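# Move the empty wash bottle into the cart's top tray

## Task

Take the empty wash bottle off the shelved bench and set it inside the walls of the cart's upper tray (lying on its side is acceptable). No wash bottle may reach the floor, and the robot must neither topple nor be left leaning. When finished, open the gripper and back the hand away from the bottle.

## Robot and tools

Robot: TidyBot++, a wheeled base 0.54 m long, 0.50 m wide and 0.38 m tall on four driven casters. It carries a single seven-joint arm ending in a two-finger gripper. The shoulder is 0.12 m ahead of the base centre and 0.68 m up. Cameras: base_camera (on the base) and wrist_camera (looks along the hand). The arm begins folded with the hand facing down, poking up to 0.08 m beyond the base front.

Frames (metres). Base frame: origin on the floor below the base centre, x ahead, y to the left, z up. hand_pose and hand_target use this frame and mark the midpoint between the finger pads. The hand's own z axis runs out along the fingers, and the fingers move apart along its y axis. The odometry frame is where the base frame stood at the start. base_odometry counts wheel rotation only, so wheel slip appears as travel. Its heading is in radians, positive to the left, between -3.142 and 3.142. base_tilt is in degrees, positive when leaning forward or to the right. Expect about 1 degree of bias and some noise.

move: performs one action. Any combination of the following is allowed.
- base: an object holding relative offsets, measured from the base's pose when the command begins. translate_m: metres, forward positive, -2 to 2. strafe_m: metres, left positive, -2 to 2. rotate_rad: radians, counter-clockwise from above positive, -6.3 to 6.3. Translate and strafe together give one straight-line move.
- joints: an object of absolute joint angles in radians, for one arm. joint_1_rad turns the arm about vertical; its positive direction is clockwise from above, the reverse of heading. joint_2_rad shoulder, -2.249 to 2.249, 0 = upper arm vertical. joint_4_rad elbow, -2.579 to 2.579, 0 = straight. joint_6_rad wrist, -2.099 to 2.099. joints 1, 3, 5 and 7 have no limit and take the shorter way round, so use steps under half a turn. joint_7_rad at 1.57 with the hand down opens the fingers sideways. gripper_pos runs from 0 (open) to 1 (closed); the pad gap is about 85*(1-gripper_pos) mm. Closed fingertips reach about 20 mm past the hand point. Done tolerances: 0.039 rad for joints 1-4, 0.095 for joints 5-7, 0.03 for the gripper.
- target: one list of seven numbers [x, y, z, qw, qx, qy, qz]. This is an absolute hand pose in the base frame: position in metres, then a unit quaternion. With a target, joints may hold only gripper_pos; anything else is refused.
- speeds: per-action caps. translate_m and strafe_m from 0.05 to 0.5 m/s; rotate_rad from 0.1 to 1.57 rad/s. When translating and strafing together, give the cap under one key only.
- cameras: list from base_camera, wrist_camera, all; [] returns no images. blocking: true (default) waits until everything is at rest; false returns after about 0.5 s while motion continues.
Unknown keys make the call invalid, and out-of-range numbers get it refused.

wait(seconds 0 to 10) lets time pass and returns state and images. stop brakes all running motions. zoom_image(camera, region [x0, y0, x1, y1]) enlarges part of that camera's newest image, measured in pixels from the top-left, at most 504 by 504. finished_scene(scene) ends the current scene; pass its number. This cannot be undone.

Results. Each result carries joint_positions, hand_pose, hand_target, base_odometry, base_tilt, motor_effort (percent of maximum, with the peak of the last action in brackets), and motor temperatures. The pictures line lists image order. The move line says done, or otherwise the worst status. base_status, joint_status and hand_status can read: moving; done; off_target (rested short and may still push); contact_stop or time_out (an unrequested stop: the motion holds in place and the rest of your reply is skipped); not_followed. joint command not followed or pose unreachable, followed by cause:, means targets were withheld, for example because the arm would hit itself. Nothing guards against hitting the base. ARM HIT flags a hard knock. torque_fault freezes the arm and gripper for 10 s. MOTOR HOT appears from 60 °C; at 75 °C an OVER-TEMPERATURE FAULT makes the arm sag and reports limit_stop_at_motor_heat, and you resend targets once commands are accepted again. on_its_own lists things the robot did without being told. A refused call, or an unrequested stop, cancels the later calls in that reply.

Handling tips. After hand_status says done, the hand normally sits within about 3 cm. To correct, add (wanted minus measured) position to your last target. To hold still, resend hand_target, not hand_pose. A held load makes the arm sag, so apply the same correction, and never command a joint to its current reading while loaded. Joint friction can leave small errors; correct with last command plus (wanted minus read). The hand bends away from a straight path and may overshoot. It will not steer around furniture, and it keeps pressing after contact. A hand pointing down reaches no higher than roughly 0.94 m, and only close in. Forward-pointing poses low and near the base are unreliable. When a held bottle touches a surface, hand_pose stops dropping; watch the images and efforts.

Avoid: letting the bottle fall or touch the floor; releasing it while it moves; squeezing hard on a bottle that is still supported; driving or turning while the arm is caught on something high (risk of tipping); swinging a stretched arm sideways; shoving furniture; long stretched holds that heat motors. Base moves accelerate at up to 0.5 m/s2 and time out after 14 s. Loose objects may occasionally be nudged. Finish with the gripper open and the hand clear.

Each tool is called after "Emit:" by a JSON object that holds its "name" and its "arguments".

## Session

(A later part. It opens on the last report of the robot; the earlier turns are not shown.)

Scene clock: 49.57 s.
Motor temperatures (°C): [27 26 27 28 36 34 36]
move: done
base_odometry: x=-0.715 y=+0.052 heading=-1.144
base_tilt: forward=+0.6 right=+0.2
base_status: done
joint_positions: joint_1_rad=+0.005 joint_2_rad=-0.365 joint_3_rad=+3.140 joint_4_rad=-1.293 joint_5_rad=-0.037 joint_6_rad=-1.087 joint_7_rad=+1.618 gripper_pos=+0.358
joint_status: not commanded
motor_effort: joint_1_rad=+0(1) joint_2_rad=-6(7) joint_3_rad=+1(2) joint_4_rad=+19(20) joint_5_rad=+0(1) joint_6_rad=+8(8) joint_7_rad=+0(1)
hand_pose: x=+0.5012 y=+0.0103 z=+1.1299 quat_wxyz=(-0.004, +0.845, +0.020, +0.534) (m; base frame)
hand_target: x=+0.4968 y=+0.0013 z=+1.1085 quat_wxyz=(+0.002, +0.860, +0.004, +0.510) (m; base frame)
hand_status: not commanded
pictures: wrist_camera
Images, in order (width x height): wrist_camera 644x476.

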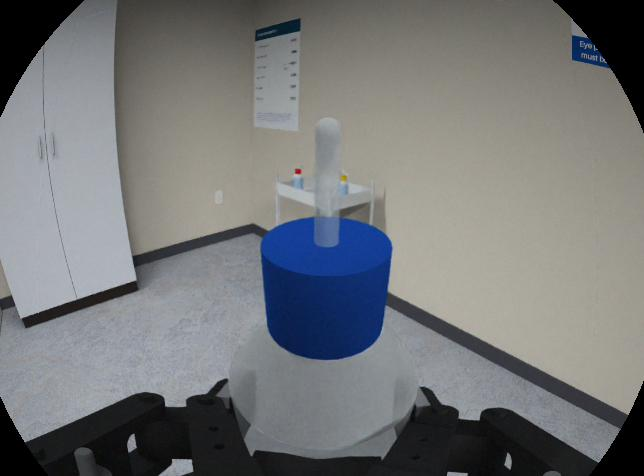

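Emit:
{"name": "move", "arguments": {"base": {"translate_m": 1.1}, "cameras": ["wrist_camera", "base_camera"]}}

Emit:
{"name": "zoom_image", "arguments": {"camera": "wrist_camera", "region": [200, 100, 440, 300]}}

Scene clock: 53.43 s.
Motor temperatures (°C): [27 26 27 28 36 34 36]
move: done
base_odometry: x=-0.260 y=-0.950 heading=-1.144
base_tilt: forward=+0.6 right=+0.2
base_status: done
joint_positions: joint_1_rad=+0.005 joint_2_rad=-0.362 joint_3_rad=+3.140 joint_4_rad=-1.296 joint_5_rad=-0.037 joint_6_rad=-1.089 joint_7_rad=+1.618 gripper_pos=+0.358
joint_status: not commanded
motor_effort: joint_1_rad=+0(1) joint_2_rad=-6(9) joint_3_rad=+1(1) joint_4_rad=+19(20) joint_5_rad=+0(1) joint_6_rad=+7(8) joint_7_rad=+1(1)
hand_pose: x=+0.5028 y=+0.0103 z=+1.1262 quat_wxyz=(-0.005, +0.847, +0.020, +0.531) (m; base frame)
hand_target: x=+0.4968 y=+0.0013 z=+1.1085 quat_wxyz=(+0.002, +0.860, +0.004, +0.510) (m; base frame)
hand_status: not commanded
pictures: base_camera, wrist_camera
Images, in order (width x height): base_camera 644x364, wrist_camera 644x476.

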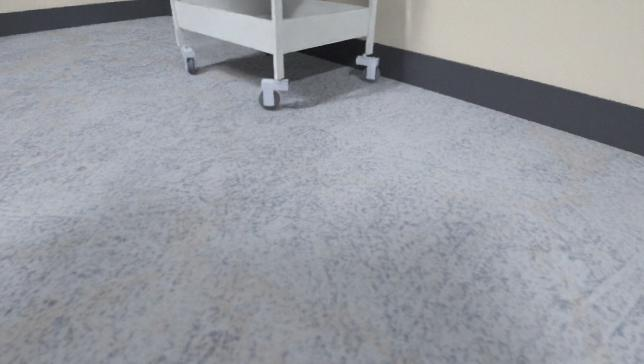

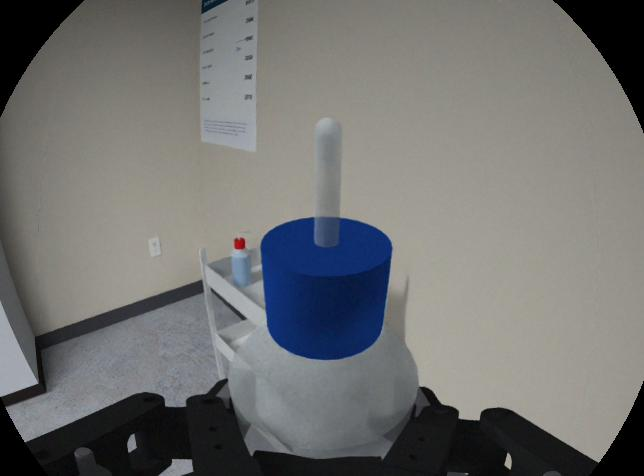

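Scaled by 2.100.

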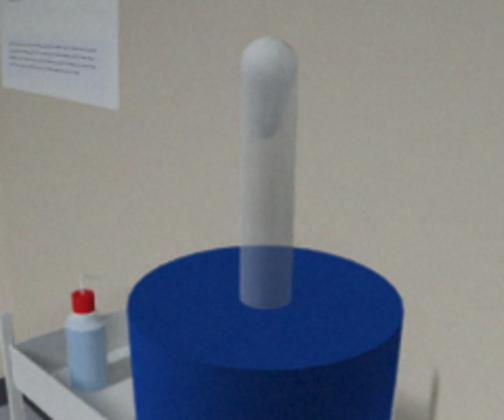

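Emit:
{"name": "move", "arguments": {"base": {"rotate_rad": 0.5}, "cameras": ["wrist_camera", "base_camera"]}}

Scene clock: 55.10 s.
Motor temperatures (°C): [27 26 27 28 36 34 36]
move: done
base_odometry: x=-0.260 y=-0.950 heading=-0.644
base_tilt: forward=+0.6 right=+0.2
base_status: done
joint_positions: joint_1_rad=+0.005 joint_2_rad=-0.362 joint_3_rad=+3.139 joint_4_rad=-1.296 joint_5_rad=-0.037 joint_6_rad=-1.089 joint_7_rad=+1.618 gripper_pos=+0.358
joint_status: not commanded
motor_effort: joint_1_rad=+0(1) joint_2_rad=-6(7) joint_3_rad=+1(3) joint_4_rad=+19(19) joint_5_rad=+0(1) joint_6_rad=+7(8) joint_7_rad=+1(1)
hand_pose: x=+0.5028 y=+0.0111 z=+1.1262 quat_wxyz=(-0.005, +0.847, +0.021, +0.531) (m; base frame)
hand_target: x=+0.4968 y=+0.0013 z=+1.1085 quat_wxyz=(+0.002, +0.860, +0.004, +0.510) (m; base frame)
hand_status: not commanded
pictures: base_camera, wrist_camera
Images, in order (width x height): base_camera 644x364, wrist_camera 644x476.

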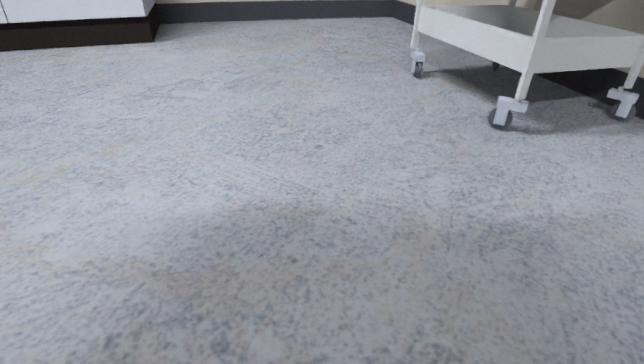

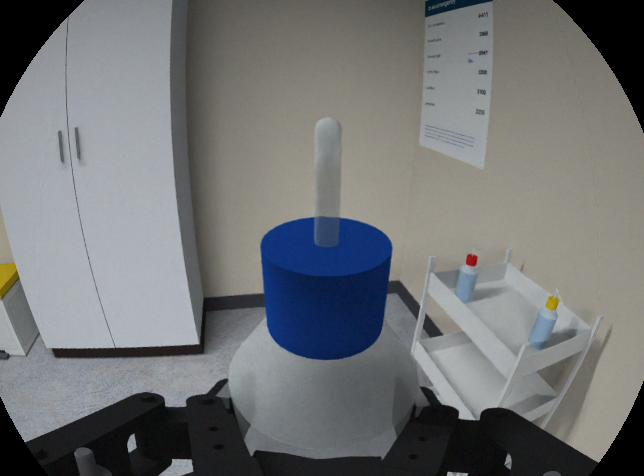

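Emit:
{"name": "move", "arguments": {"base": {"rotate_rad": -1.32}, "speeds": {"rotate_rad": 1.0}, "cameras": ["wrist_camera"]}}

Emit:
{"name": "move", "arguments": {"base": {"translate_m": -0.11, "strafe_m": 0.95}, "speeds": {"strafe_m": 0.4}, "cameras": ["wrist_camera", "base_camera"]}}

Scene clock: 58.63 s.
Motor temperatures (°C): [27 26 27 28 36 34 36]
move: done
base_odometry: x=-0.260 y=-0.950 heading=-1.963
base_tilt: forward=+0.7 right=+0.2
base_status: done
joint_positions: joint_1_rad=+0.005 joint_2_rad=-0.362 joint_3_rad=+3.140 joint_4_rad=-1.296 joint_5_rad=-0.037 joint_6_rad=-1.089 joint_7_rad=+1.618 gripper_pos=+0.358
joint_status: not commanded
motor_effort: joint_1_rad=+0(1) joint_2_rad=-6(7) joint_3_rad=+1(3) joint_4_rad=+19(20) joint_5_rad=+0(1) joint_6_rad=+8(8) joint_7_rad=+0(1)
hand_pose: x=+0.5028 y=+0.0103 z=+1.1262 quat_wxyz=(-0.005, +0.847, +0.020, +0.531) (m; base frame)
hand_target: x=+0.4968 y=+0.0013 z=+1.1085 quat_wxyz=(+0.002, +0.860, +0.004, +0.510) (m; base frame)
hand_status: not commanded
pictures: wrist_camera
Images, in order (width x height): wrist_camera 644x476.

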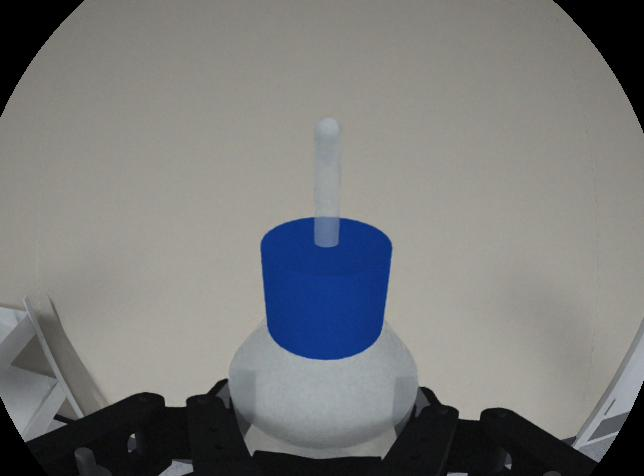

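Scene clock: 62.17 s.
Motor temperatures (°C): [27 26 27 28 36 34 36]
move: done
base_odometry: x=+0.660 y=-1.211 heading=-1.964
base_tilt: forward=+0.6 right=+0.2
base_status: done
joint_positions: joint_1_rad=+0.005 joint_2_rad=-0.362 joint_3_rad=+3.141 joint_4_rad=-1.296 joint_5_rad=-0.037 joint_6_rad=-1.089 joint_7_rad=+1.618 gripper_pos=+0.358
joint_status: not commanded
motor_effort: joint_1_rad=+0(1) joint_2_rad=-6(7) joint_3_rad=+1(3) joint_4_rad=+19(20) joint_5_rad=+0(1) joint_6_rad=+7(8) joint_7_rad=+0(1)
hand_pose: x=+0.5028 y=+0.0100 z=+1.1262 quat_wxyz=(-0.005, +0.847, +0.020, +0.531) (m; base frame)
hand_target: x=+0.4968 y=+0.0013 z=+1.1085 quat_wxyz=(+0.002, +0.860, +0.004, +0.510) (m; base frame)
hand_status: not commanded
pictures: base_camera, wrist_camera
Images, in order (width x height): base_camera 644x364, wrist_camera 644x476.

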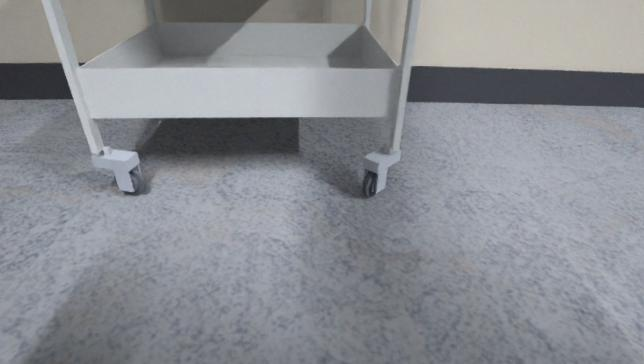

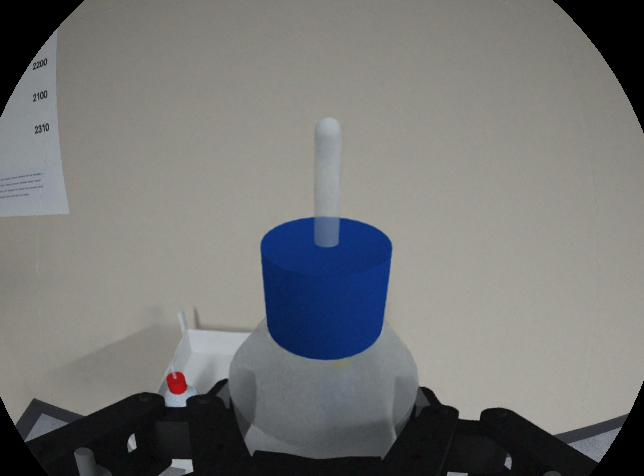

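Emit:
{"name": "move", "arguments": {"joints": {"joint_1_rad": -0.5}, "cameras": ["wrist_camera"]}}

Emit:
{"name": "move", "arguments": {"joints": {"joint_1_rad": 0.5}, "cameras": ["wrist_camera"]}}

Scene clock: 64.13 s.
Motor temperatures (°C): [27 26 27 28 36 34 36]
move: done
base_odometry: x=+0.660 y=-1.211 heading=-1.964
base_tilt: forward=+0.6 right=+0.2
base_status: not commanded
joint_positions: joint_1_rad=-0.473 joint_2_rad=-0.362 joint_3_rad=+3.141 joint_4_rad=-1.296 joint_5_rad=-0.037 joint_6_rad=-1.089 joint_7_rad=+1.618 gripper_pos=+0.358
joint_status: all done
motor_effort: joint_1_rad=+0(1) joint_2_rad=-6(6) joint_3_rad=+1(2) joint_4_rad=+19(20) joint_5_rad=+0(1) joint_6_rad=+8(8) joint_7_rad=+1(1)
hand_pose: x=+0.4552 y=+0.1855 z=+1.1262 quat_wxyz=(-0.130, +0.819, +0.220, +0.514) (m; base frame)
hand_target: x=+0.4499 y=+0.1823 z=+1.1085 quat_wxyz=(-0.124, +0.833, +0.217, +0.494) (m; base frame)
hand_status: not commanded
pictures: wrist_camera
Images, in order (width x height): wrist_camera 644x476.

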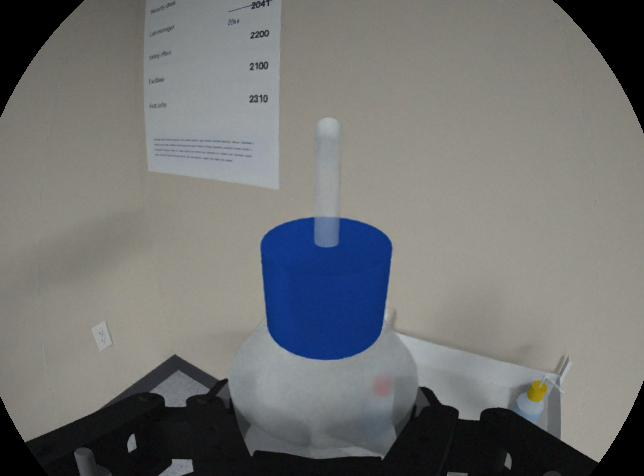

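Scene clock: 66.43 s.
Motor temperatures (°C): [27 26 27 28 36 34 36]
move: done
base_odometry: x=+0.660 y=-1.211 heading=-1.964
base_tilt: forward=+0.6 right=+0.2
base_status: not commanded
joint_positions: joint_1_rad=+0.473 joint_2_rad=-0.362 joint_3_rad=+3.141 joint_4_rad=-1.296 joint_5_rad=-0.037 joint_6_rad=-1.089 joint_7_rad=+1.618 gripper_pos=+0.358
joint_status: all done
motor_effort: joint_1_rad=+0(1) joint_2_rad=-6(7) joint_3_rad=+1(2) joint_4_rad=+19(19) joint_5_rad=+0(1) joint_6_rad=+8(8) joint_7_rad=+1(1)
hand_pose: x=+0.4661 y=-0.1641 z=+1.1262 quat_wxyz=(+0.119, +0.829, -0.177, +0.517) (m; base frame)
hand_target: x=+0.4512 y=-0.1799 z=+1.1085 quat_wxyz=(+0.128, +0.835, -0.209, +0.493) (m; base frame)
hand_status: not commanded
pictures: wrist_camera
Images, in order (width x height): wrist_camera 644x476.

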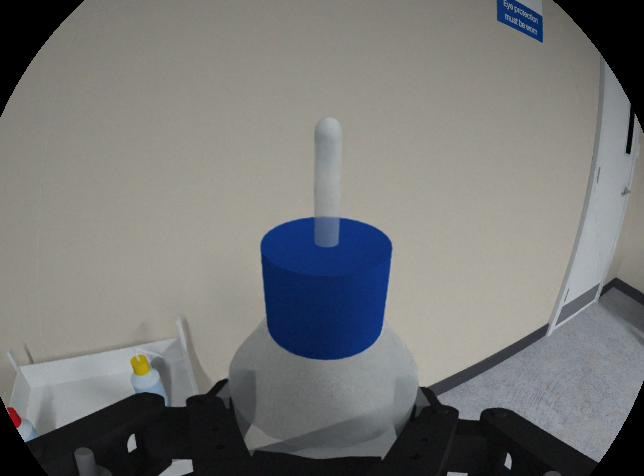

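Emit:
{"name": "move", "arguments": {"joints": {"joint_1_rad": 0.0, "joint_2_rad": -0.215, "joint_4_rad": -1.519, "joint_6_rad": -0.74}, "base": {"strafe_m": 0.11}, "cameras": ["wrist_camera", "base_camera"]}}

Scene clock: 69.53 s.
Motor temperatures (°C): [27 26 27 28 36 34 36]
move: done
base_odometry: x=+0.762 y=-1.254 heading=-1.964
base_tilt: forward=+0.6 right=+0.2
base_status: done
joint_positions: joint_1_rad=+0.026 joint_2_rad=-0.218 joint_3_rad=+3.140 joint_4_rad=-1.500 joint_5_rad=-0.037 joint_6_rad=-0.789 joint_7_rad=+1.618 gripper_pos=+0.358
joint_status: all done
motor_effort: joint_1_rad=+0(1) joint_2_rad=-14(15) joint_3_rad=+1(2) joint_4_rad=+21(23) joint_5_rad=+0(1) joint_6_rad=+8(9) joint_7_rad=+0(1)
hand_pose: x=+0.6026 y=-0.0023 z=+1.0330 quat_wxyz=(+0.001, +0.860, +0.005, +0.510) (m; base frame)
hand_target: x=+0.6096 y=+0.0013 z=+1.0339 quat_wxyz=(+0.002, +0.853, +0.004, +0.522) (m; base frame)
hand_status: not commanded
pictures: base_camera, wrist_camera
Images, in order (width x height): base_camera 644x364, wrist_camera 644x476.

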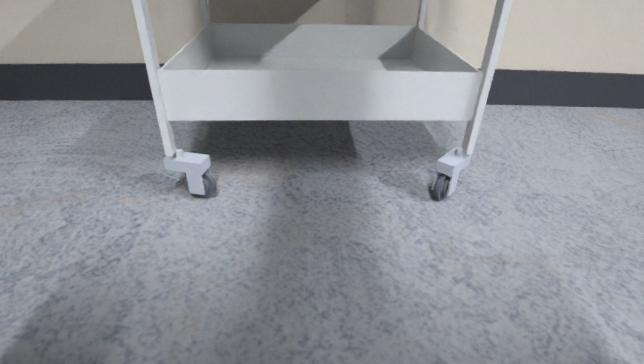

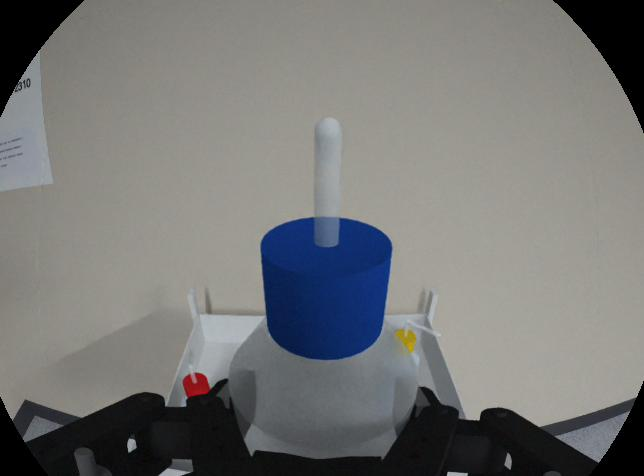

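Emit:
{"name": "move", "arguments": {"base": {"translate_m": 0.25, "strafe_m": 0.012}, "speeds": {"translate_m": 0.15}, "cameras": ["wrist_camera", "base_camera"]}}

Scene clock: 72.33 s.
Motor temperatures (°C): [27 26 27 28 36 34 36]
move: done
base_odometry: x=+0.677 y=-1.489 heading=-1.964
base_tilt: forward=+0.6 right=+0.2
base_status: done
joint_positions: joint_1_rad=+0.026 joint_2_rad=-0.212 joint_3_rad=+3.140 joint_4_rad=-1.501 joint_5_rad=-0.037 joint_6_rad=-0.783 joint_7_rad=+1.618 gripper_pos=+0.358
joint_status: not commanded
motor_effort: joint_1_rad=+0(1) joint_2_rad=-14(17) joint_3_rad=+0(1) joint_4_rad=+22(22) joint_5_rad=+0(1) joint_6_rad=+6(8) joint_7_rad=+0(1)
hand_pose: x=+0.6055 y=-0.0023 z=+1.0312 quat_wxyz=(+0.001, +0.860, +0.005, +0.510) (m; base frame)
hand_target: x=+0.6096 y=+0.0013 z=+1.0339 quat_wxyz=(+0.002, +0.853, +0.004, +0.522) (m; base frame)
hand_status: not commanded
pictures: base_camera, wrist_camera
Images, in order (width x height): base_camera 644x364, wrist_camera 644x476.

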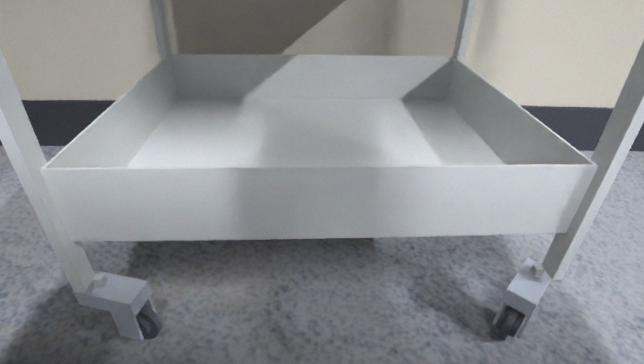

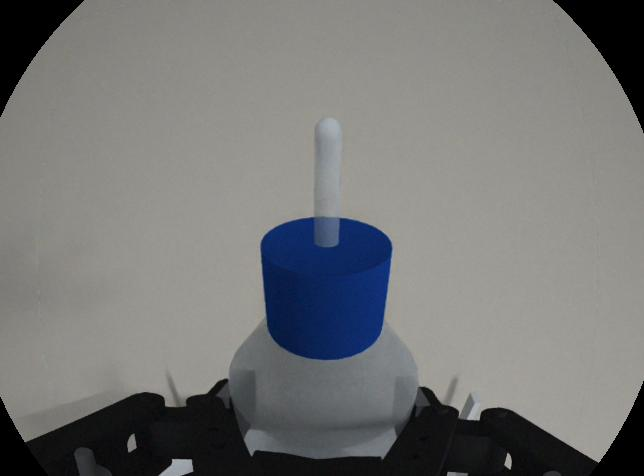

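Emit:
{"name": "move", "arguments": {"joints": {"joint_2_rad": -0.053, "joint_4_rad": -1.648, "joint_6_rad": -0.448}, "cameras": ["wrist_camera"]}}

Emit:
{"name": "move", "arguments": {"joints": {"joint_2_rad": -0.020, "joint_4_rad": -1.912, "joint_6_rad": -0.153}, "cameras": ["wrist_camera"]}}

Scene clock: 74.27 s.
Motor temperatures (°C): [27 26 27 28 36 34 36]
move: done
base_odometry: x=+0.677 y=-1.489 heading=-1.964
base_tilt: forward=+0.6 right=+0.2
base_status: not commanded
joint_positions: joint_1_rad=+0.026 joint_2_rad=-0.049 joint_3_rad=+3.140 joint_4_rad=-1.637 joint_5_rad=-0.037 joint_6_rad=-0.495 joint_7_rad=+1.618 gripper_pos=+0.358
joint_status: all done
motor_effort: joint_1_rad=+0(0) joint_2_rad=-21(25) joint_3_rad=+0(1) joint_4_rad=+22(24) joint_5_rad=+0(0) joint_6_rad=+6(9) joint_7_rad=+0(1)
hand_pose: x=+0.6842 y=-0.0069 z=+0.9441 quat_wxyz=(+0.002, +0.863, +0.000, +0.505) (m; base frame)
hand_target: x=+0.6882 y=+0.0013 z=+0.9528 quat_wxyz=(+0.002, +0.853, +0.004, +0.522) (m; base frame)
hand_status: not commanded
pictures: wrist_camera
Images, in order (width x height): wrist_camera 644x476.

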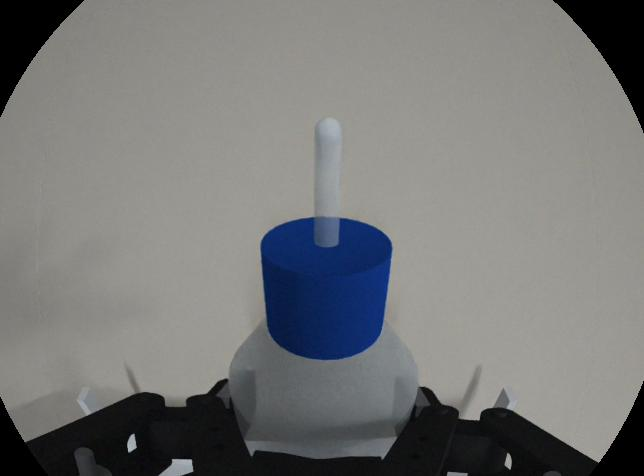

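Scene clock: 75.90 s.
Motor temperatures (°C): [27 26 27 28 36 34 36]
move: done
base_odometry: x=+0.677 y=-1.489 heading=-1.964
base_tilt: forward=+0.6 right=+0.2
base_status: not commanded
joint_positions: joint_1_rad=+0.026 joint_2_rad=-0.025 joint_3_rad=+3.140 joint_4_rad=-1.895 joint_5_rad=-0.037 joint_6_rad=-0.200 joint_7_rad=+1.618 gripper_pos=+0.358
joint_status: all done
motor_effort: joint_1_rad=+0(0) joint_2_rad=-21(22) joint_3_rad=+1(1) joint_4_rad=+22(23) joint_5_rad=+0(0) joint_6_rad=+7(9) joint_7_rad=+0(1)
hand_pose: x=+0.6820 y=-0.0100 z=+0.8608 quat_wxyz=(+0.006, +0.860, -0.004, +0.511) (m; base frame)
hand_target: x=+0.6858 y=+0.0013 z=+0.8611 quat_wxyz=(+0.002, +0.853, +0.004, +0.521) (m; base frame)
hand_status: not commanded
pictures: wrist_camera
Images, in order (width x height): wrist_camera 644x476.

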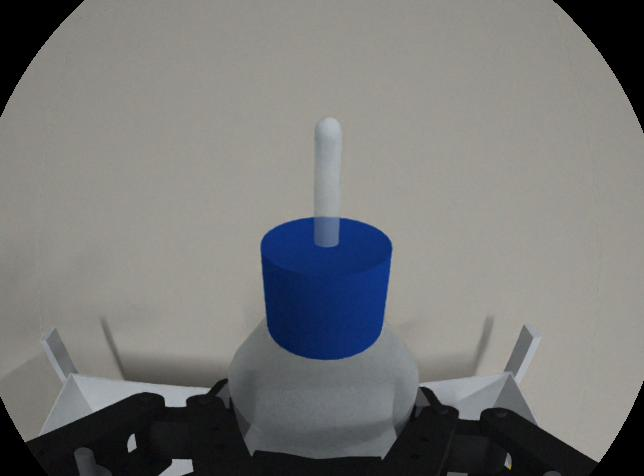

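Emit:
{"name": "zoom_image", "arguments": {"camera": "wrist_camera", "region": [404, 320, 644, 476]}}

Emit:
{"name": "zoom_image", "arguments": {"camera": "wrist_camera", "region": [0, 320, 240, 476]}}

Scaled by 2.100.

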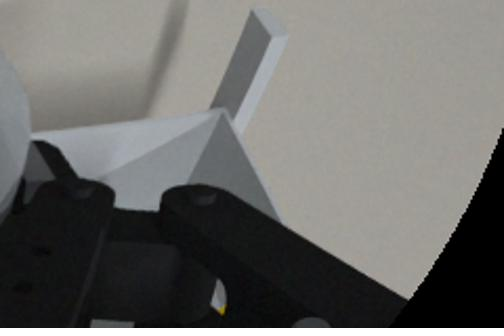

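Scaled by 2.100.

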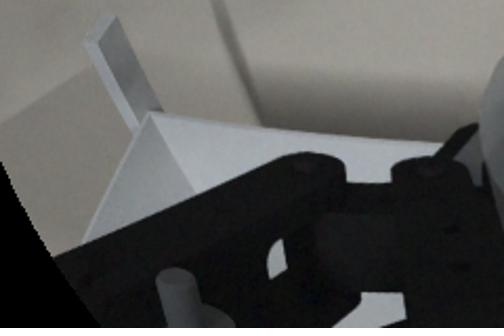

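Emit:
{"name": "move", "arguments": {"base": {"translate_m": 0.015, "strafe_m": 0.024}, "speeds": {"strafe_m": 0.1}, "cameras": ["wrist_camera"]}}

Emit:
{"name": "zoom_image", "arguments": {"camera": "wrist_camera", "region": [404, 320, 644, 476]}}

Scene clock: 77.37 s.
Motor temperatures (°C): [27 26 27 28 36 34 36]
move: done
base_odometry: x=+0.694 y=-1.513 heading=-1.964
base_tilt: forward=+0.7 right=+0.2
base_status: done
joint_positions: joint_1_rad=+0.018 joint_2_rad=-0.022 joint_3_rad=+3.140 joint_4_rad=-1.895 joint_5_rad=-0.037 joint_6_rad=-0.197 joint_7_rad=+1.618 gripper_pos=+0.358
joint_status: not commanded
motor_effort: joint_1_rad=+0(2) joint_2_rad=-21(23) joint_3_rad=+0(2) joint_4_rad=+22(22) joint_5_rad=+0(0) joint_6_rad=+7(8) joint_7_rad=+0(1)
hand_pose: x=+0.6831 y=-0.0058 z=+0.8596 quat_wxyz=(+0.004, +0.860, +0.000, +0.510) (m; base frame)
hand_target: x=+0.6858 y=+0.0013 z=+0.8611 quat_wxyz=(+0.002, +0.853, +0.004, +0.521) (m; base frame)
hand_status: not commanded
pictures: wrist_camera
Images, in order (width x height): wrist_camera 644x476.

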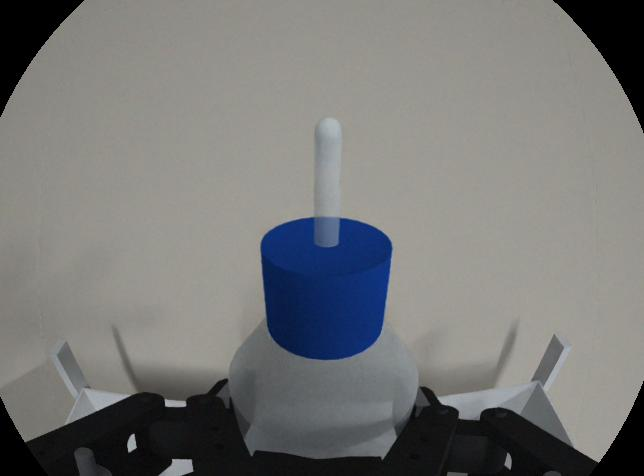

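Scaled by 2.100.

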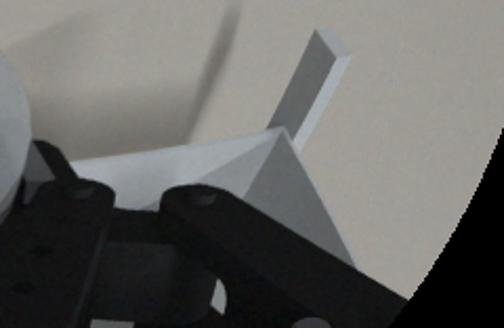

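Emit:
{"name": "move", "arguments": {"joints": {"joint_2_rad": 0.040, "joint_4_rad": -2.061, "joint_6_rad": 0.057}, "cameras": ["wrist_camera"]}}

Scene clock: 78.93 s.
Motor temperatures (°C): [27 26 27 28 36 34 36]
move: done
base_odometry: x=+0.694 y=-1.513 heading=-1.964
base_tilt: forward=+0.6 right=+0.2
base_status: not commanded
joint_positions: joint_1_rad=+0.018 joint_2_rad=+0.038 joint_3_rad=+3.140 joint_4_rad=-2.046 joint_5_rad=-0.037 joint_6_rad=+0.010 joint_7_rad=+1.618 gripper_pos=+0.358
joint_status: all done
motor_effort: joint_1_rad=+0(0) joint_2_rad=-22(24) joint_3_rad=+0(1) joint_4_rad=+20(22) joint_5_rad=+0(0) joint_6_rad=+7(9) joint_7_rad=+1(1)
hand_pose: x=+0.6814 y=-0.0081 z=+0.7980 quat_wxyz=(+0.007, +0.861, -0.003, +0.509) (m; base frame)
hand_target: x=+0.6841 y=+0.0013 z=+0.8014 quat_wxyz=(+0.002, +0.853, +0.004, +0.522) (m; base frame)
hand_status: not commanded
pictures: wrist_camera
Images, in order (width x height): wrist_camera 644x476.

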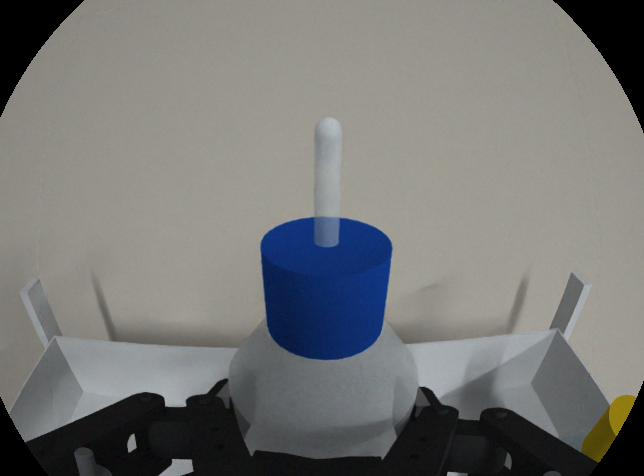

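Emit:
{"name": "move", "arguments": {"joints": {"joint_2_rad": 0.077, "joint_4_rad": -2.117, "joint_6_rad": 0.15}, "cameras": ["wrist_camera"]}}

Scene clock: 80.33 s.
Motor temperatures (°C): [27 26 27 28 36 34 36]
move: done
base_odometry: x=+0.694 y=-1.513 heading=-1.964
base_tilt: forward=+0.6 right=+0.2
base_status: not commanded
joint_positions: joint_1_rad=+0.018 joint_2_rad=+0.072 joint_3_rad=+3.140 joint_4_rad=-2.100 joint_5_rad=-0.037 joint_6_rad=+0.109 joint_7_rad=+1.618 gripper_pos=+0.358
joint_status: all done
motor_effort: joint_1_rad=+0(0) joint_2_rad=-22(24) joint_3_rad=+0(1) joint_4_rad=+19(21) joint_5_rad=+0(0) joint_6_rad=+6(8) joint_7_rad=+1(1)
hand_pose: x=+0.6826 y=-0.0093 z=+0.7765 quat_wxyz=(+0.009, +0.858, -0.004, +0.513) (m; base frame)
hand_target: x=+0.6837 y=+0.0013 z=+0.7760 quat_wxyz=(+0.002, +0.853, +0.004, +0.522) (m; base frame)
hand_status: not commanded
pictures: wrist_camera
Images, in order (width x height): wrist_camera 644x476.

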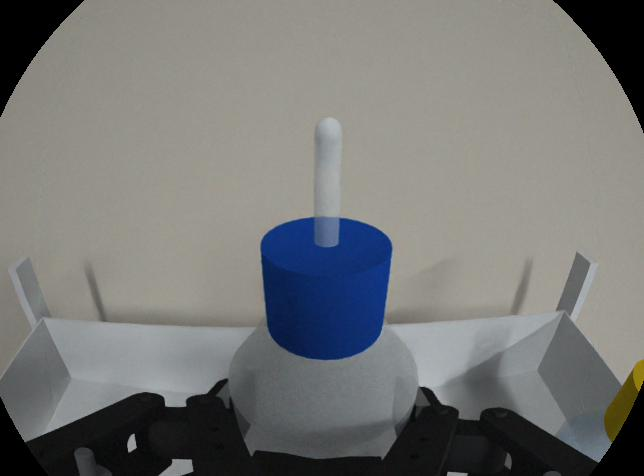

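Emit:
{"name": "move", "arguments": {"joints": {"joint_2_rad": 0.101, "joint_4_rad": -2.149, "joint_6_rad": 0.206}, "cameras": []}}

Emit:
{"name": "move", "arguments": {"joints": {"joint_2_rad": 0.119, "joint_4_rad": -2.169, "joint_6_rad": 0.244}, "cameras": ["wrist_camera"]}}

Scene clock: 81.43 s.
Motor temperatures (°C): [27 26 27 28 36 34 36]
move: done
base_odometry: x=+0.694 y=-1.513 heading=-1.964
base_tilt: forward=+0.6 right=+0.2
base_status: not commanded
joint_positions: joint_1_rad=+0.018 joint_2_rad=+0.094 joint_3_rad=+3.140 joint_4_rad=-2.131 joint_5_rad=-0.037 joint_6_rad=+0.167 joint_7_rad=+1.618 gripper_pos=+0.358
joint_status: all done
motor_effort: joint_1_rad=+0(0) joint_2_rad=-22(24) joint_3_rad=+0(1) joint_4_rad=+19(20) joint_5_rad=+0(0) joint_6_rad=+7(8) joint_7_rad=+0(1)
hand_pose: x=+0.6829 y=-0.0100 z=+0.7640 quat_wxyz=(+0.010, +0.857, -0.004, +0.516) (m; base frame)
hand_target: x=+0.6831 y=+0.0013 z=+0.7611 quat_wxyz=(+0.002, +0.853, +0.004, +0.522) (m; base frame)
hand_status: not commanded
pictures: none
No camera images: "cameras" was empty.

Scene clock: 82.10 s.
Motor temperatures (°C): [27 26 27 28 36 34 36]
move: done
base_odometry: x=+0.694 y=-1.513 heading=-1.964
base_tilt: forward=+0.6 right=+0.2
base_status: not commanded
joint_positions: joint_1_rad=+0.018 joint_2_rad=+0.110 joint_3_rad=+3.140 joint_4_rad=-2.150 joint_5_rad=-0.037 joint_6_rad=+0.206 joint_7_rad=+1.618 gripper_pos=+0.358
joint_status: all done
motor_effort: joint_1_rad=+0(0) joint_2_rad=-23(24) joint_3_rad=+0(1) joint_4_rad=+18(19) joint_5_rad=+0(0) joint_6_rad=+7(9) joint_7_rad=+0(1)
hand_pose: x=+0.6832 y=-0.0104 z=+0.7550 quat_wxyz=(+0.010, +0.856, -0.004, +0.517) (m; base frame)
hand_target: x=+0.6830 y=+0.0013 z=+0.7511 quat_wxyz=(+0.002, +0.853, +0.004, +0.522) (m; base frame)
hand_status: not commanded
pictures: wrist_camera
Images, in order (width x height): wrist_camera 644x476.

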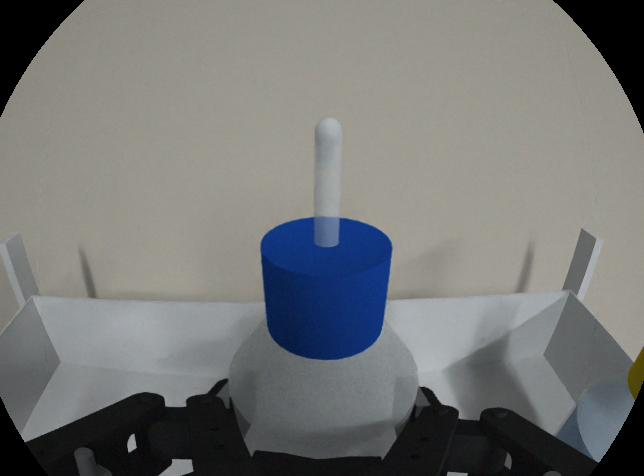

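Emit:
{"name": "move", "arguments": {"joints": {"joint_2_rad": 0.138, "joint_4_rad": -2.188, "joint_6_rad": 0.282}, "cameras": ["wrist_camera"]}}

Scene clock: 82.97 s.
Motor temperatures (°C): [27 26 27 28 36 34 36]
move: done
base_odometry: x=+0.694 y=-1.513 heading=-1.964
base_tilt: forward=+0.6 right=+0.2
base_status: not commanded
joint_positions: joint_1_rad=+0.018 joint_2_rad=+0.129 joint_3_rad=+3.140 joint_4_rad=-2.169 joint_5_rad=-0.037 joint_6_rad=+0.245 joint_7_rad=+1.618 gripper_pos=+0.358
joint_status: all done
motor_effort: joint_1_rad=+0(0) joint_2_rad=-23(24) joint_3_rad=+0(0) joint_4_rad=+17(19) joint_5_rad=+0(0) joint_6_rad=+7(8) joint_7_rad=+0(1)
hand_pose: x=+0.6837 y=-0.0108 z=+0.7455 quat_wxyz=(+0.011, +0.856, -0.004, +0.518) (m; base frame)
hand_target: x=+0.6829 y=+0.0013 z=+0.7412 quat_wxyz=(+0.002, +0.853, +0.004, +0.522) (m; base frame)
hand_status: not commanded
pictures: wrist_camera
Images, in order (width x height): wrist_camera 644x476.

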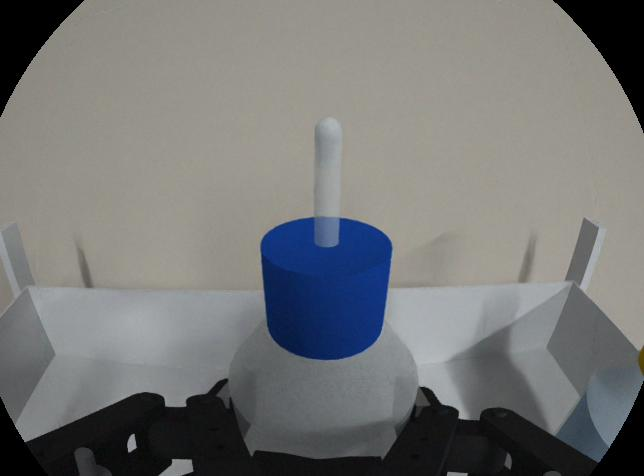

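Emit:
{"name": "move", "arguments": {"joints": {"joint_2_rad": 0.158, "joint_4_rad": -2.207, "joint_6_rad": 0.3215}, "cameras": ["wrist_camera"]}}

Scene clock: 83.87 s.
Motor temperatures (°C): [27 26 27 28 36 34 36]
move: done
base_odometry: x=+0.694 y=-1.513 heading=-1.964
base_tilt: forward=+0.6 right=+0.2
base_status: not commanded
joint_positions: joint_1_rad=+0.018 joint_2_rad=+0.146 joint_3_rad=+3.140 joint_4_rad=-2.187 joint_5_rad=-0.037 joint_6_rad=+0.287 joint_7_rad=+1.618 gripper_pos=+0.358
joint_status: all done
motor_effort: joint_1_rad=+0(0) joint_2_rad=-22(24) joint_3_rad=+0(1) joint_4_rad=+16(18) joint_5_rad=+0(0) joint_6_rad=+7(8) joint_7_rad=+1(1)
hand_pose: x=+0.6843 y=-0.0113 z=+0.7386 quat_wxyz=(+0.012, +0.854, -0.005, +0.521) (m; base frame)
hand_target: x=+0.6827 y=+0.0013 z=+0.7314 quat_wxyz=(+0.002, +0.853, +0.004, +0.522) (m; base frame)
hand_status: not commanded
pictures: wrist_camera
Images, in order (width x height): wrist_camera 644x476.

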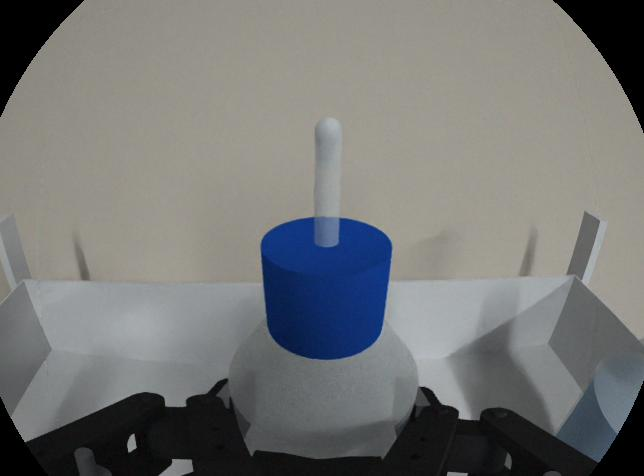

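Emit:
{"name": "move", "arguments": {"joints": {"joint_2_rad": 0.179, "joint_4_rad": -2.226, "joint_6_rad": 0.361}, "cameras": ["wrist_camera"]}}

Scene clock: 84.63 s.
Motor temperatures (°C): [27 26 27 28 36 34 36]
move: done
base_odometry: x=+0.694 y=-1.513 heading=-1.964
base_tilt: forward=+0.7 right=+0.2
base_status: not commanded
joint_positions: joint_1_rad=+0.018 joint_2_rad=+0.157 joint_3_rad=+3.140 joint_4_rad=-2.199 joint_5_rad=-0.037 joint_6_rad=+0.332 joint_7_rad=+1.618 gripper_pos=+0.358
joint_status: all done
motor_effort: joint_1_rad=+0(1) joint_2_rad=-21(22) joint_3_rad=+0(1) joint_4_rad=+15(17) joint_5_rad=+0(0) joint_6_rad=+6(8) joint_7_rad=+0(1)
hand_pose: x=+0.6870 y=-0.0119 z=+0.7392 quat_wxyz=(+0.013, +0.848, -0.005, +0.530) (m; base frame)
hand_target: x=+0.6822 y=+0.0013 z=+0.7211 quat_wxyz=(+0.002, +0.853, +0.004, +0.522) (m; base frame)
hand_status: not commanded
pictures: wrist_camera
Images, in order (width x height): wrist_camera 644x476.

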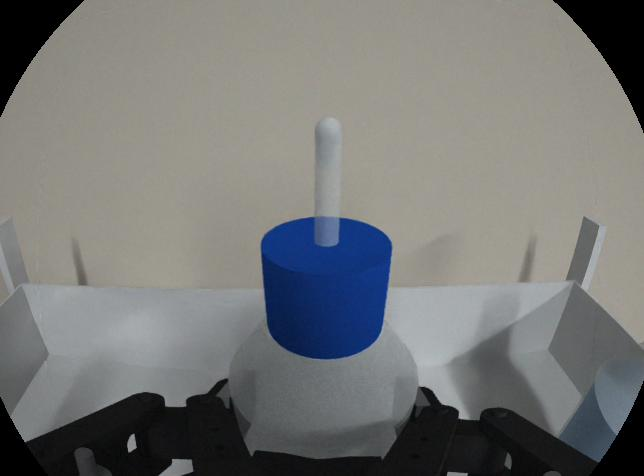

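Emit:
{"name": "move", "arguments": {"joints": {"joint_2_rad": 0.158, "joint_4_rad": -2.2, "joint_6_rad": 0.3}, "cameras": []}}

Emit:
{"name": "move", "arguments": {"joints": {"gripper_pos": 0.25}, "cameras": ["wrist_camera"]}}

Emit:
{"name": "move", "arguments": {"joints": {"gripper_pos": 0.0}, "cameras": ["wrist_camera"]}}

Scene clock: 85.80 s.
Motor temperatures (°C): [27 26 27 28 36 34 36]
move: done
base_odometry: x=+0.694 y=-1.513 heading=-1.964
base_tilt: forward=+0.7 right=+0.2
base_status: not commanded
joint_positions: joint_1_rad=+0.018 joint_2_rad=+0.150 joint_3_rad=+3.140 joint_4_rad=-2.196 joint_5_rad=-0.037 joint_6_rad=+0.312 joint_7_rad=+1.618 gripper_pos=+0.358
joint_status: all done
motor_effort: joint_1_rad=+0(0) joint_2_rad=-21(22) joint_3_rad=+0(1) joint_4_rad=+15(16) joint_5_rad=+0(0) joint_6_rad=+6(7) joint_7_rad=+0(1)
hand_pose: x=+0.6849 y=-0.0116 z=+0.7390 quat_wxyz=(+0.012, +0.850, -0.005, +0.526) (m; base frame)
hand_target: x=+0.6822 y=+0.0013 z=+0.7289 quat_wxyz=(+0.002, +0.857, +0.004, +0.516) (m; base frame)
hand_status: not commanded
pictures: none
No camera images: "cameras" was empty.

Scene clock: 86.47 s.
Motor temperatures (°C): [27 26 27 28 36 34 36]
move: done
base_odometry: x=+0.694 y=-1.513 heading=-1.964
base_tilt: forward=+0.7 right=+0.2
base_status: not commanded
joint_positions: joint_1_rad=+0.018 joint_2_rad=+0.151 joint_3_rad=+3.140 joint_4_rad=-2.196 joint_5_rad=-0.037 joint_6_rad=+0.312 joint_7_rad=+1.618 gripper_pos=+0.250
joint_status: all done
motor_effort: joint_1_rad=+0(0) joint_2_rad=-23(23) joint_3_rad=+0(1) joint_4_rad=+17(17) joint_5_rad=+0(0) joint_6_rad=+7(8) joint_7_rad=+0(1)
hand_pose: x=+0.6850 y=-0.0116 z=+0.7387 quat_wxyz=(+0.012, +0.851, -0.005, +0.526) (m; base frame)
hand_target: x=+0.6822 y=+0.0013 z=+0.7289 quat_wxyz=(+0.002, +0.857, +0.004, +0.516) (m; base frame)
hand_status: not commanded
pictures: wrist_camera
Images, in order (width x height): wrist_camera 644x476.

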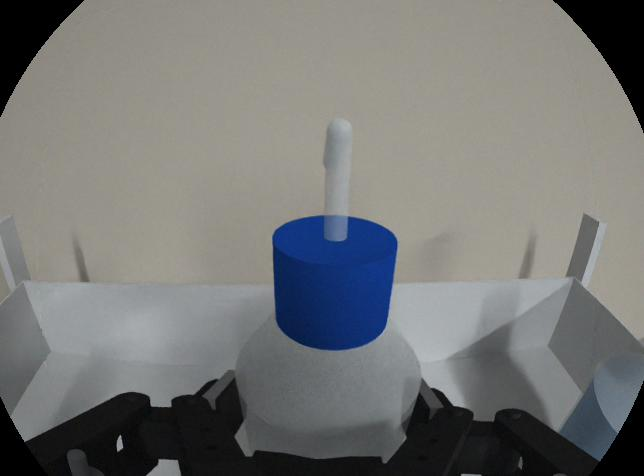

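Scene clock: 87.13 s.
Motor temperatures (°C): [27 26 27 28 36 34 36]
move: done
base_odometry: x=+0.694 y=-1.513 heading=-1.964
base_tilt: forward=+0.6 right=+0.2
base_status: not commanded
joint_positions: joint_1_rad=+0.018 joint_2_rad=+0.151 joint_3_rad=+3.140 joint_4_rad=-2.196 joint_5_rad=-0.037 joint_6_rad=+0.312 joint_7_rad=+1.618 gripper_pos=+0.000
joint_status: all done
motor_effort: joint_1_rad=+0(0) joint_2_rad=-23(23) joint_3_rad=+0(1) joint_4_rad=+17(17) joint_5_rad=+0(0) joint_6_rad=+7(8) joint_7_rad=+0(1)
hand_pose: x=+0.6850 y=-0.0116 z=+0.7387 quat_wxyz=(+0.012, +0.851, -0.005, +0.526) (m; base frame)
hand_target: x=+0.6822 y=+0.0013 z=+0.7289 quat_wxyz=(+0.002, +0.857, +0.004, +0.516) (m; base frame)
hand_status: not commanded
pictures: wrist_camera
Images, in order (width x height): wrist_camera 644x476.

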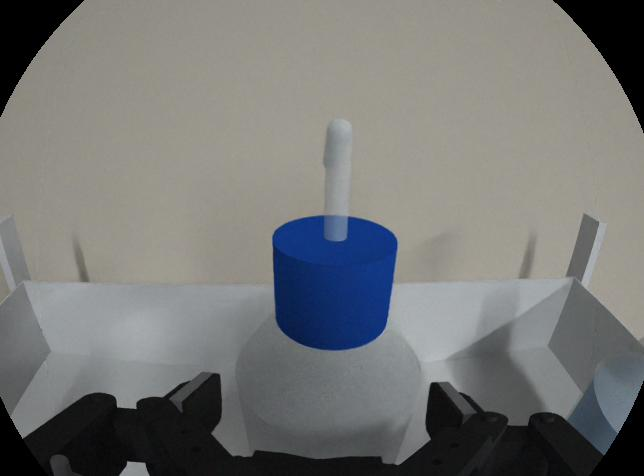

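Emit:
{"name": "move", "arguments": {"base": {"strafe_m": -0.006}, "speeds": {"strafe_m": 0.05}, "cameras": ["wrist_camera"]}}

Emit:
{"name": "move", "arguments": {"joints": {"joint_2_rad": 0.077, "joint_4_rad": -2.07, "joint_6_rad": 0.067}, "cameras": ["wrist_camera"]}}

Scene clock: 88.10 s.
Motor temperatures (°C): [27 26 27 28 36 34 36]
move: done
base_odometry: x=+0.688 y=-1.510 heading=-1.964
base_tilt: forward=+0.6 right=+0.2
base_status: done
joint_positions: joint_1_rad=+0.017 joint_2_rad=+0.151 joint_3_rad=+3.141 joint_4_rad=-2.196 joint_5_rad=-0.037 joint_6_rad=+0.312 joint_7_rad=+1.618 gripper_pos=+0.000
joint_status: not commanded
motor_effort: joint_1_rad=+0(2) joint_2_rad=-23(25) joint_3_rad=+0(2) joint_4_rad=+17(17) joint_5_rad=+0(0) joint_6_rad=+7(7) joint_7_rad=+1(1)
hand_pose: x=+0.6850 y=-0.0114 z=+0.7385 quat_wxyz=(+0.012, +0.851, -0.005, +0.526) (m; base frame)
hand_target: x=+0.6822 y=+0.0013 z=+0.7289 quat_wxyz=(+0.002, +0.857, +0.004, +0.516) (m; base frame)
hand_status: not commanded
pictures: wrist_camera
Images, in order (width x height): wrist_camera 644x476.

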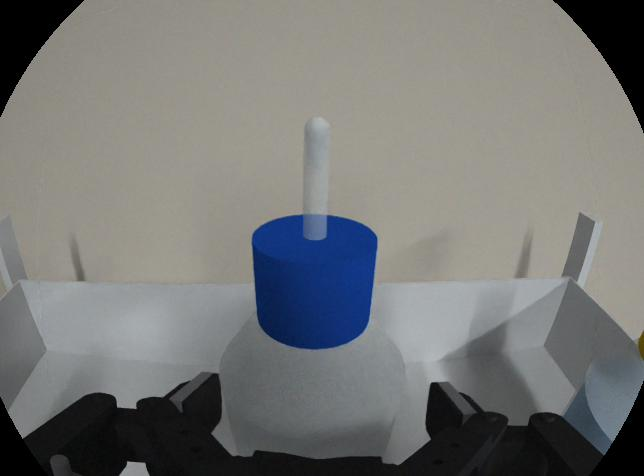

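Scene clock: 89.47 s.
Motor temperatures (°C): [27 26 27 28 36 34 36]
move: done
base_odometry: x=+0.688 y=-1.510 heading=-1.964
base_tilt: forward=+0.7 right=+0.2
base_status: not commanded
joint_positions: joint_1_rad=+0.017 joint_2_rad=+0.078 joint_3_rad=+3.141 joint_4_rad=-2.092 joint_5_rad=-0.037 joint_6_rad=+0.108 joint_7_rad=+1.618 gripper_pos=+0.000
joint_status: all done
motor_effort: joint_1_rad=+0(0) joint_2_rad=-22(24) joint_3_rad=+1(1) joint_4_rad=+18(19) joint_5_rad=+0(0) joint_6_rad=+6(8) joint_7_rad=+0(1)
hand_pose: x=+0.6857 y=-0.0091 z=+0.7769 quat_wxyz=(+0.009, +0.858, -0.003, +0.514) (m; base frame)
hand_target: x=+0.6868 y=+0.0013 z=+0.7783 quat_wxyz=(+0.002, +0.862, +0.004, +0.506) (m; base frame)
hand_status: not commanded
pictures: wrist_camera
Images, in order (width x height): wrist_camera 644x476.

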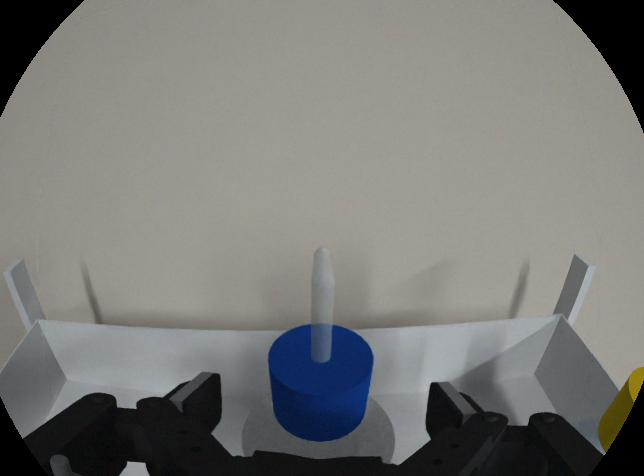

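Emit:
{"name": "move", "arguments": {"joints": {"joint_2_rad": -0.02, "joint_4_rad": -1.865, "joint_6_rad": -0.236}, "cameras": ["wrist_camera"]}}

Emit:
{"name": "move", "arguments": {"joints": {"joint_2_rad": -0.053, "joint_4_rad": -1.602, "joint_6_rad": -0.531}, "cameras": []}}

Emit:
{"name": "move", "arguments": {"base": {"translate_m": -0.4}, "cameras": ["wrist_camera"]}}

Emit:
{"name": "zoom_image", "arguments": {"camera": "wrist_camera", "region": [140, 230, 500, 476]}}

Scene clock: 91.20 s.
Motor temperatures (°C): [27 26 27 28 36 34 36]
move: done
base_odometry: x=+0.688 y=-1.510 heading=-1.964
base_tilt: forward=+0.6 right=+0.2
base_status: not commanded
joint_positions: joint_1_rad=+0.017 joint_2_rad=-0.021 joint_3_rad=+3.141 joint_4_rad=-1.888 joint_5_rad=-0.037 joint_6_rad=-0.195 joint_7_rad=+1.618 gripper_pos=+0.000
joint_status: all done
motor_effort: joint_1_rad=+0(0) joint_2_rad=-21(24) joint_3_rad=+0(1) joint_4_rad=+21(21) joint_5_rad=+0(0) joint_6_rad=+6(9) joint_7_rad=+1(1)
hand_pose: x=+0.6854 y=-0.0056 z=+0.8636 quat_wxyz=(+0.004, +0.858, +0.000, +0.514) (m; base frame)
hand_target: x=+0.6849 y=+0.0013 z=+0.8653 quat_wxyz=(+0.002, +0.863, +0.004, +0.506) (m; base frame)
hand_status: not commanded
pictures: wrist_camera
Images, in order (width x height): wrist_camera 644x476.

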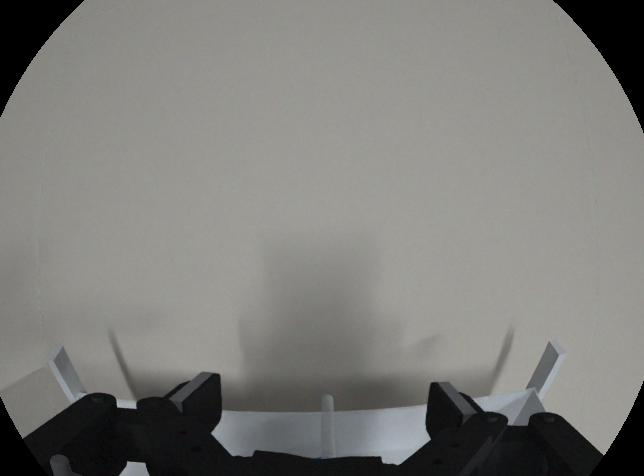

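Scene clock: 92.83 s.
Motor temperatures (°C): [27 26 27 28 36 34 36]
move: done
base_odometry: x=+0.688 y=-1.510 heading=-1.964
base_tilt: forward=+0.6 right=+0.2
base_status: not commanded
joint_positions: joint_1_rad=+0.017 joint_2_rad=-0.050 joint_3_rad=+3.141 joint_4_rad=-1.627 joint_5_rad=-0.037 joint_6_rad=-0.490 joint_7_rad=+1.618 gripper_pos=+0.000
joint_status: all done
motor_effort: joint_1_rad=+0(0) joint_2_rad=-20(22) joint_3_rad=+1(1) joint_4_rad=+21(23) joint_5_rad=+0(0) joint_6_rad=+7(7) joint_7_rad=+1(1)
hand_pose: x=+0.6861 y=-0.0025 z=+0.9516 quat_wxyz=(+0.001, +0.859, +0.004, +0.512) (m; base frame)
hand_target: x=+0.6828 y=+0.0013 z=+0.9571 quat_wxyz=(+0.002, +0.862, +0.004, +0.506) (m; base frame)
hand_status: not commanded
pictures: none
No camera images: "cameras" was empty.

Scene clock: 94.93 s.
Motor temperatures (°C): [27 26 27 28 36 34 36]
move: done
base_odometry: x=+0.841 y=-1.140 heading=-1.964
base_tilt: forward=+0.6 right=+0.2
base_status: done
joint_positions: joint_1_rad=+0.017 joint_2_rad=-0.060 joint_3_rad=+3.141 joint_4_rad=-1.627 joint_5_rad=-0.037 joint_6_rad=-0.496 joint_7_rad=+1.618 gripper_pos=+0.000
joint_status: not commanded
motor_effort: joint_1_rad=+0(1) joint_2_rad=-20(24) joint_3_rad=+0(1) joint_4_rad=+22(23) joint_5_rad=+0(1) joint_6_rad=+7(8) joint_7_rad=+0(1)
hand_pose: x=+0.6826 y=-0.0024 z=+0.9563 quat_wxyz=(+0.001, +0.858, +0.004, +0.514) (m; base frame)
hand_target: x=+0.6828 y=+0.0013 z=+0.9571 quat_wxyz=(+0.002, +0.862, +0.004, +0.506) (m; base frame)
hand_status: not commanded
pictures: wrist_camera
Images, in order (width x height): wrist_camera 644x476.

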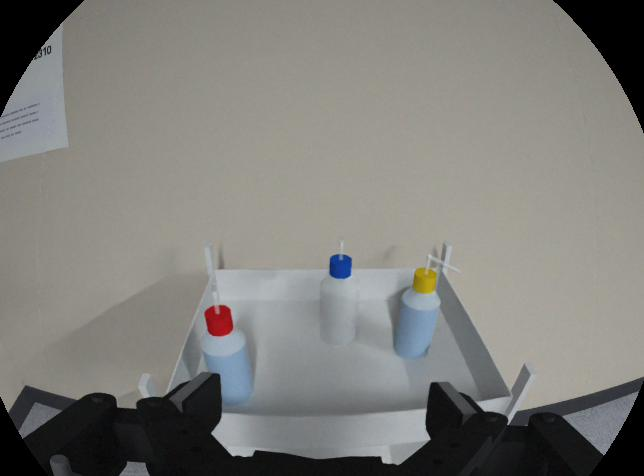

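Scaled by 1.400.

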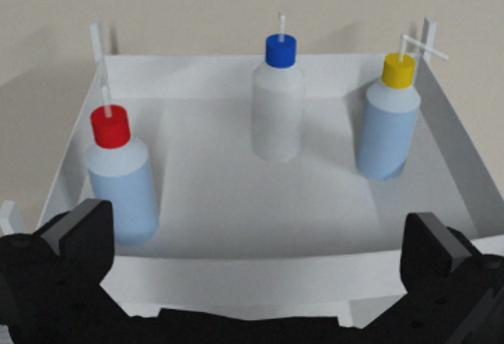

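Standing in the tray and clear of the hand.

Emit:
{"name": "finished_scene", "arguments": {"scene": 1}}

The scene is finished: the task was done.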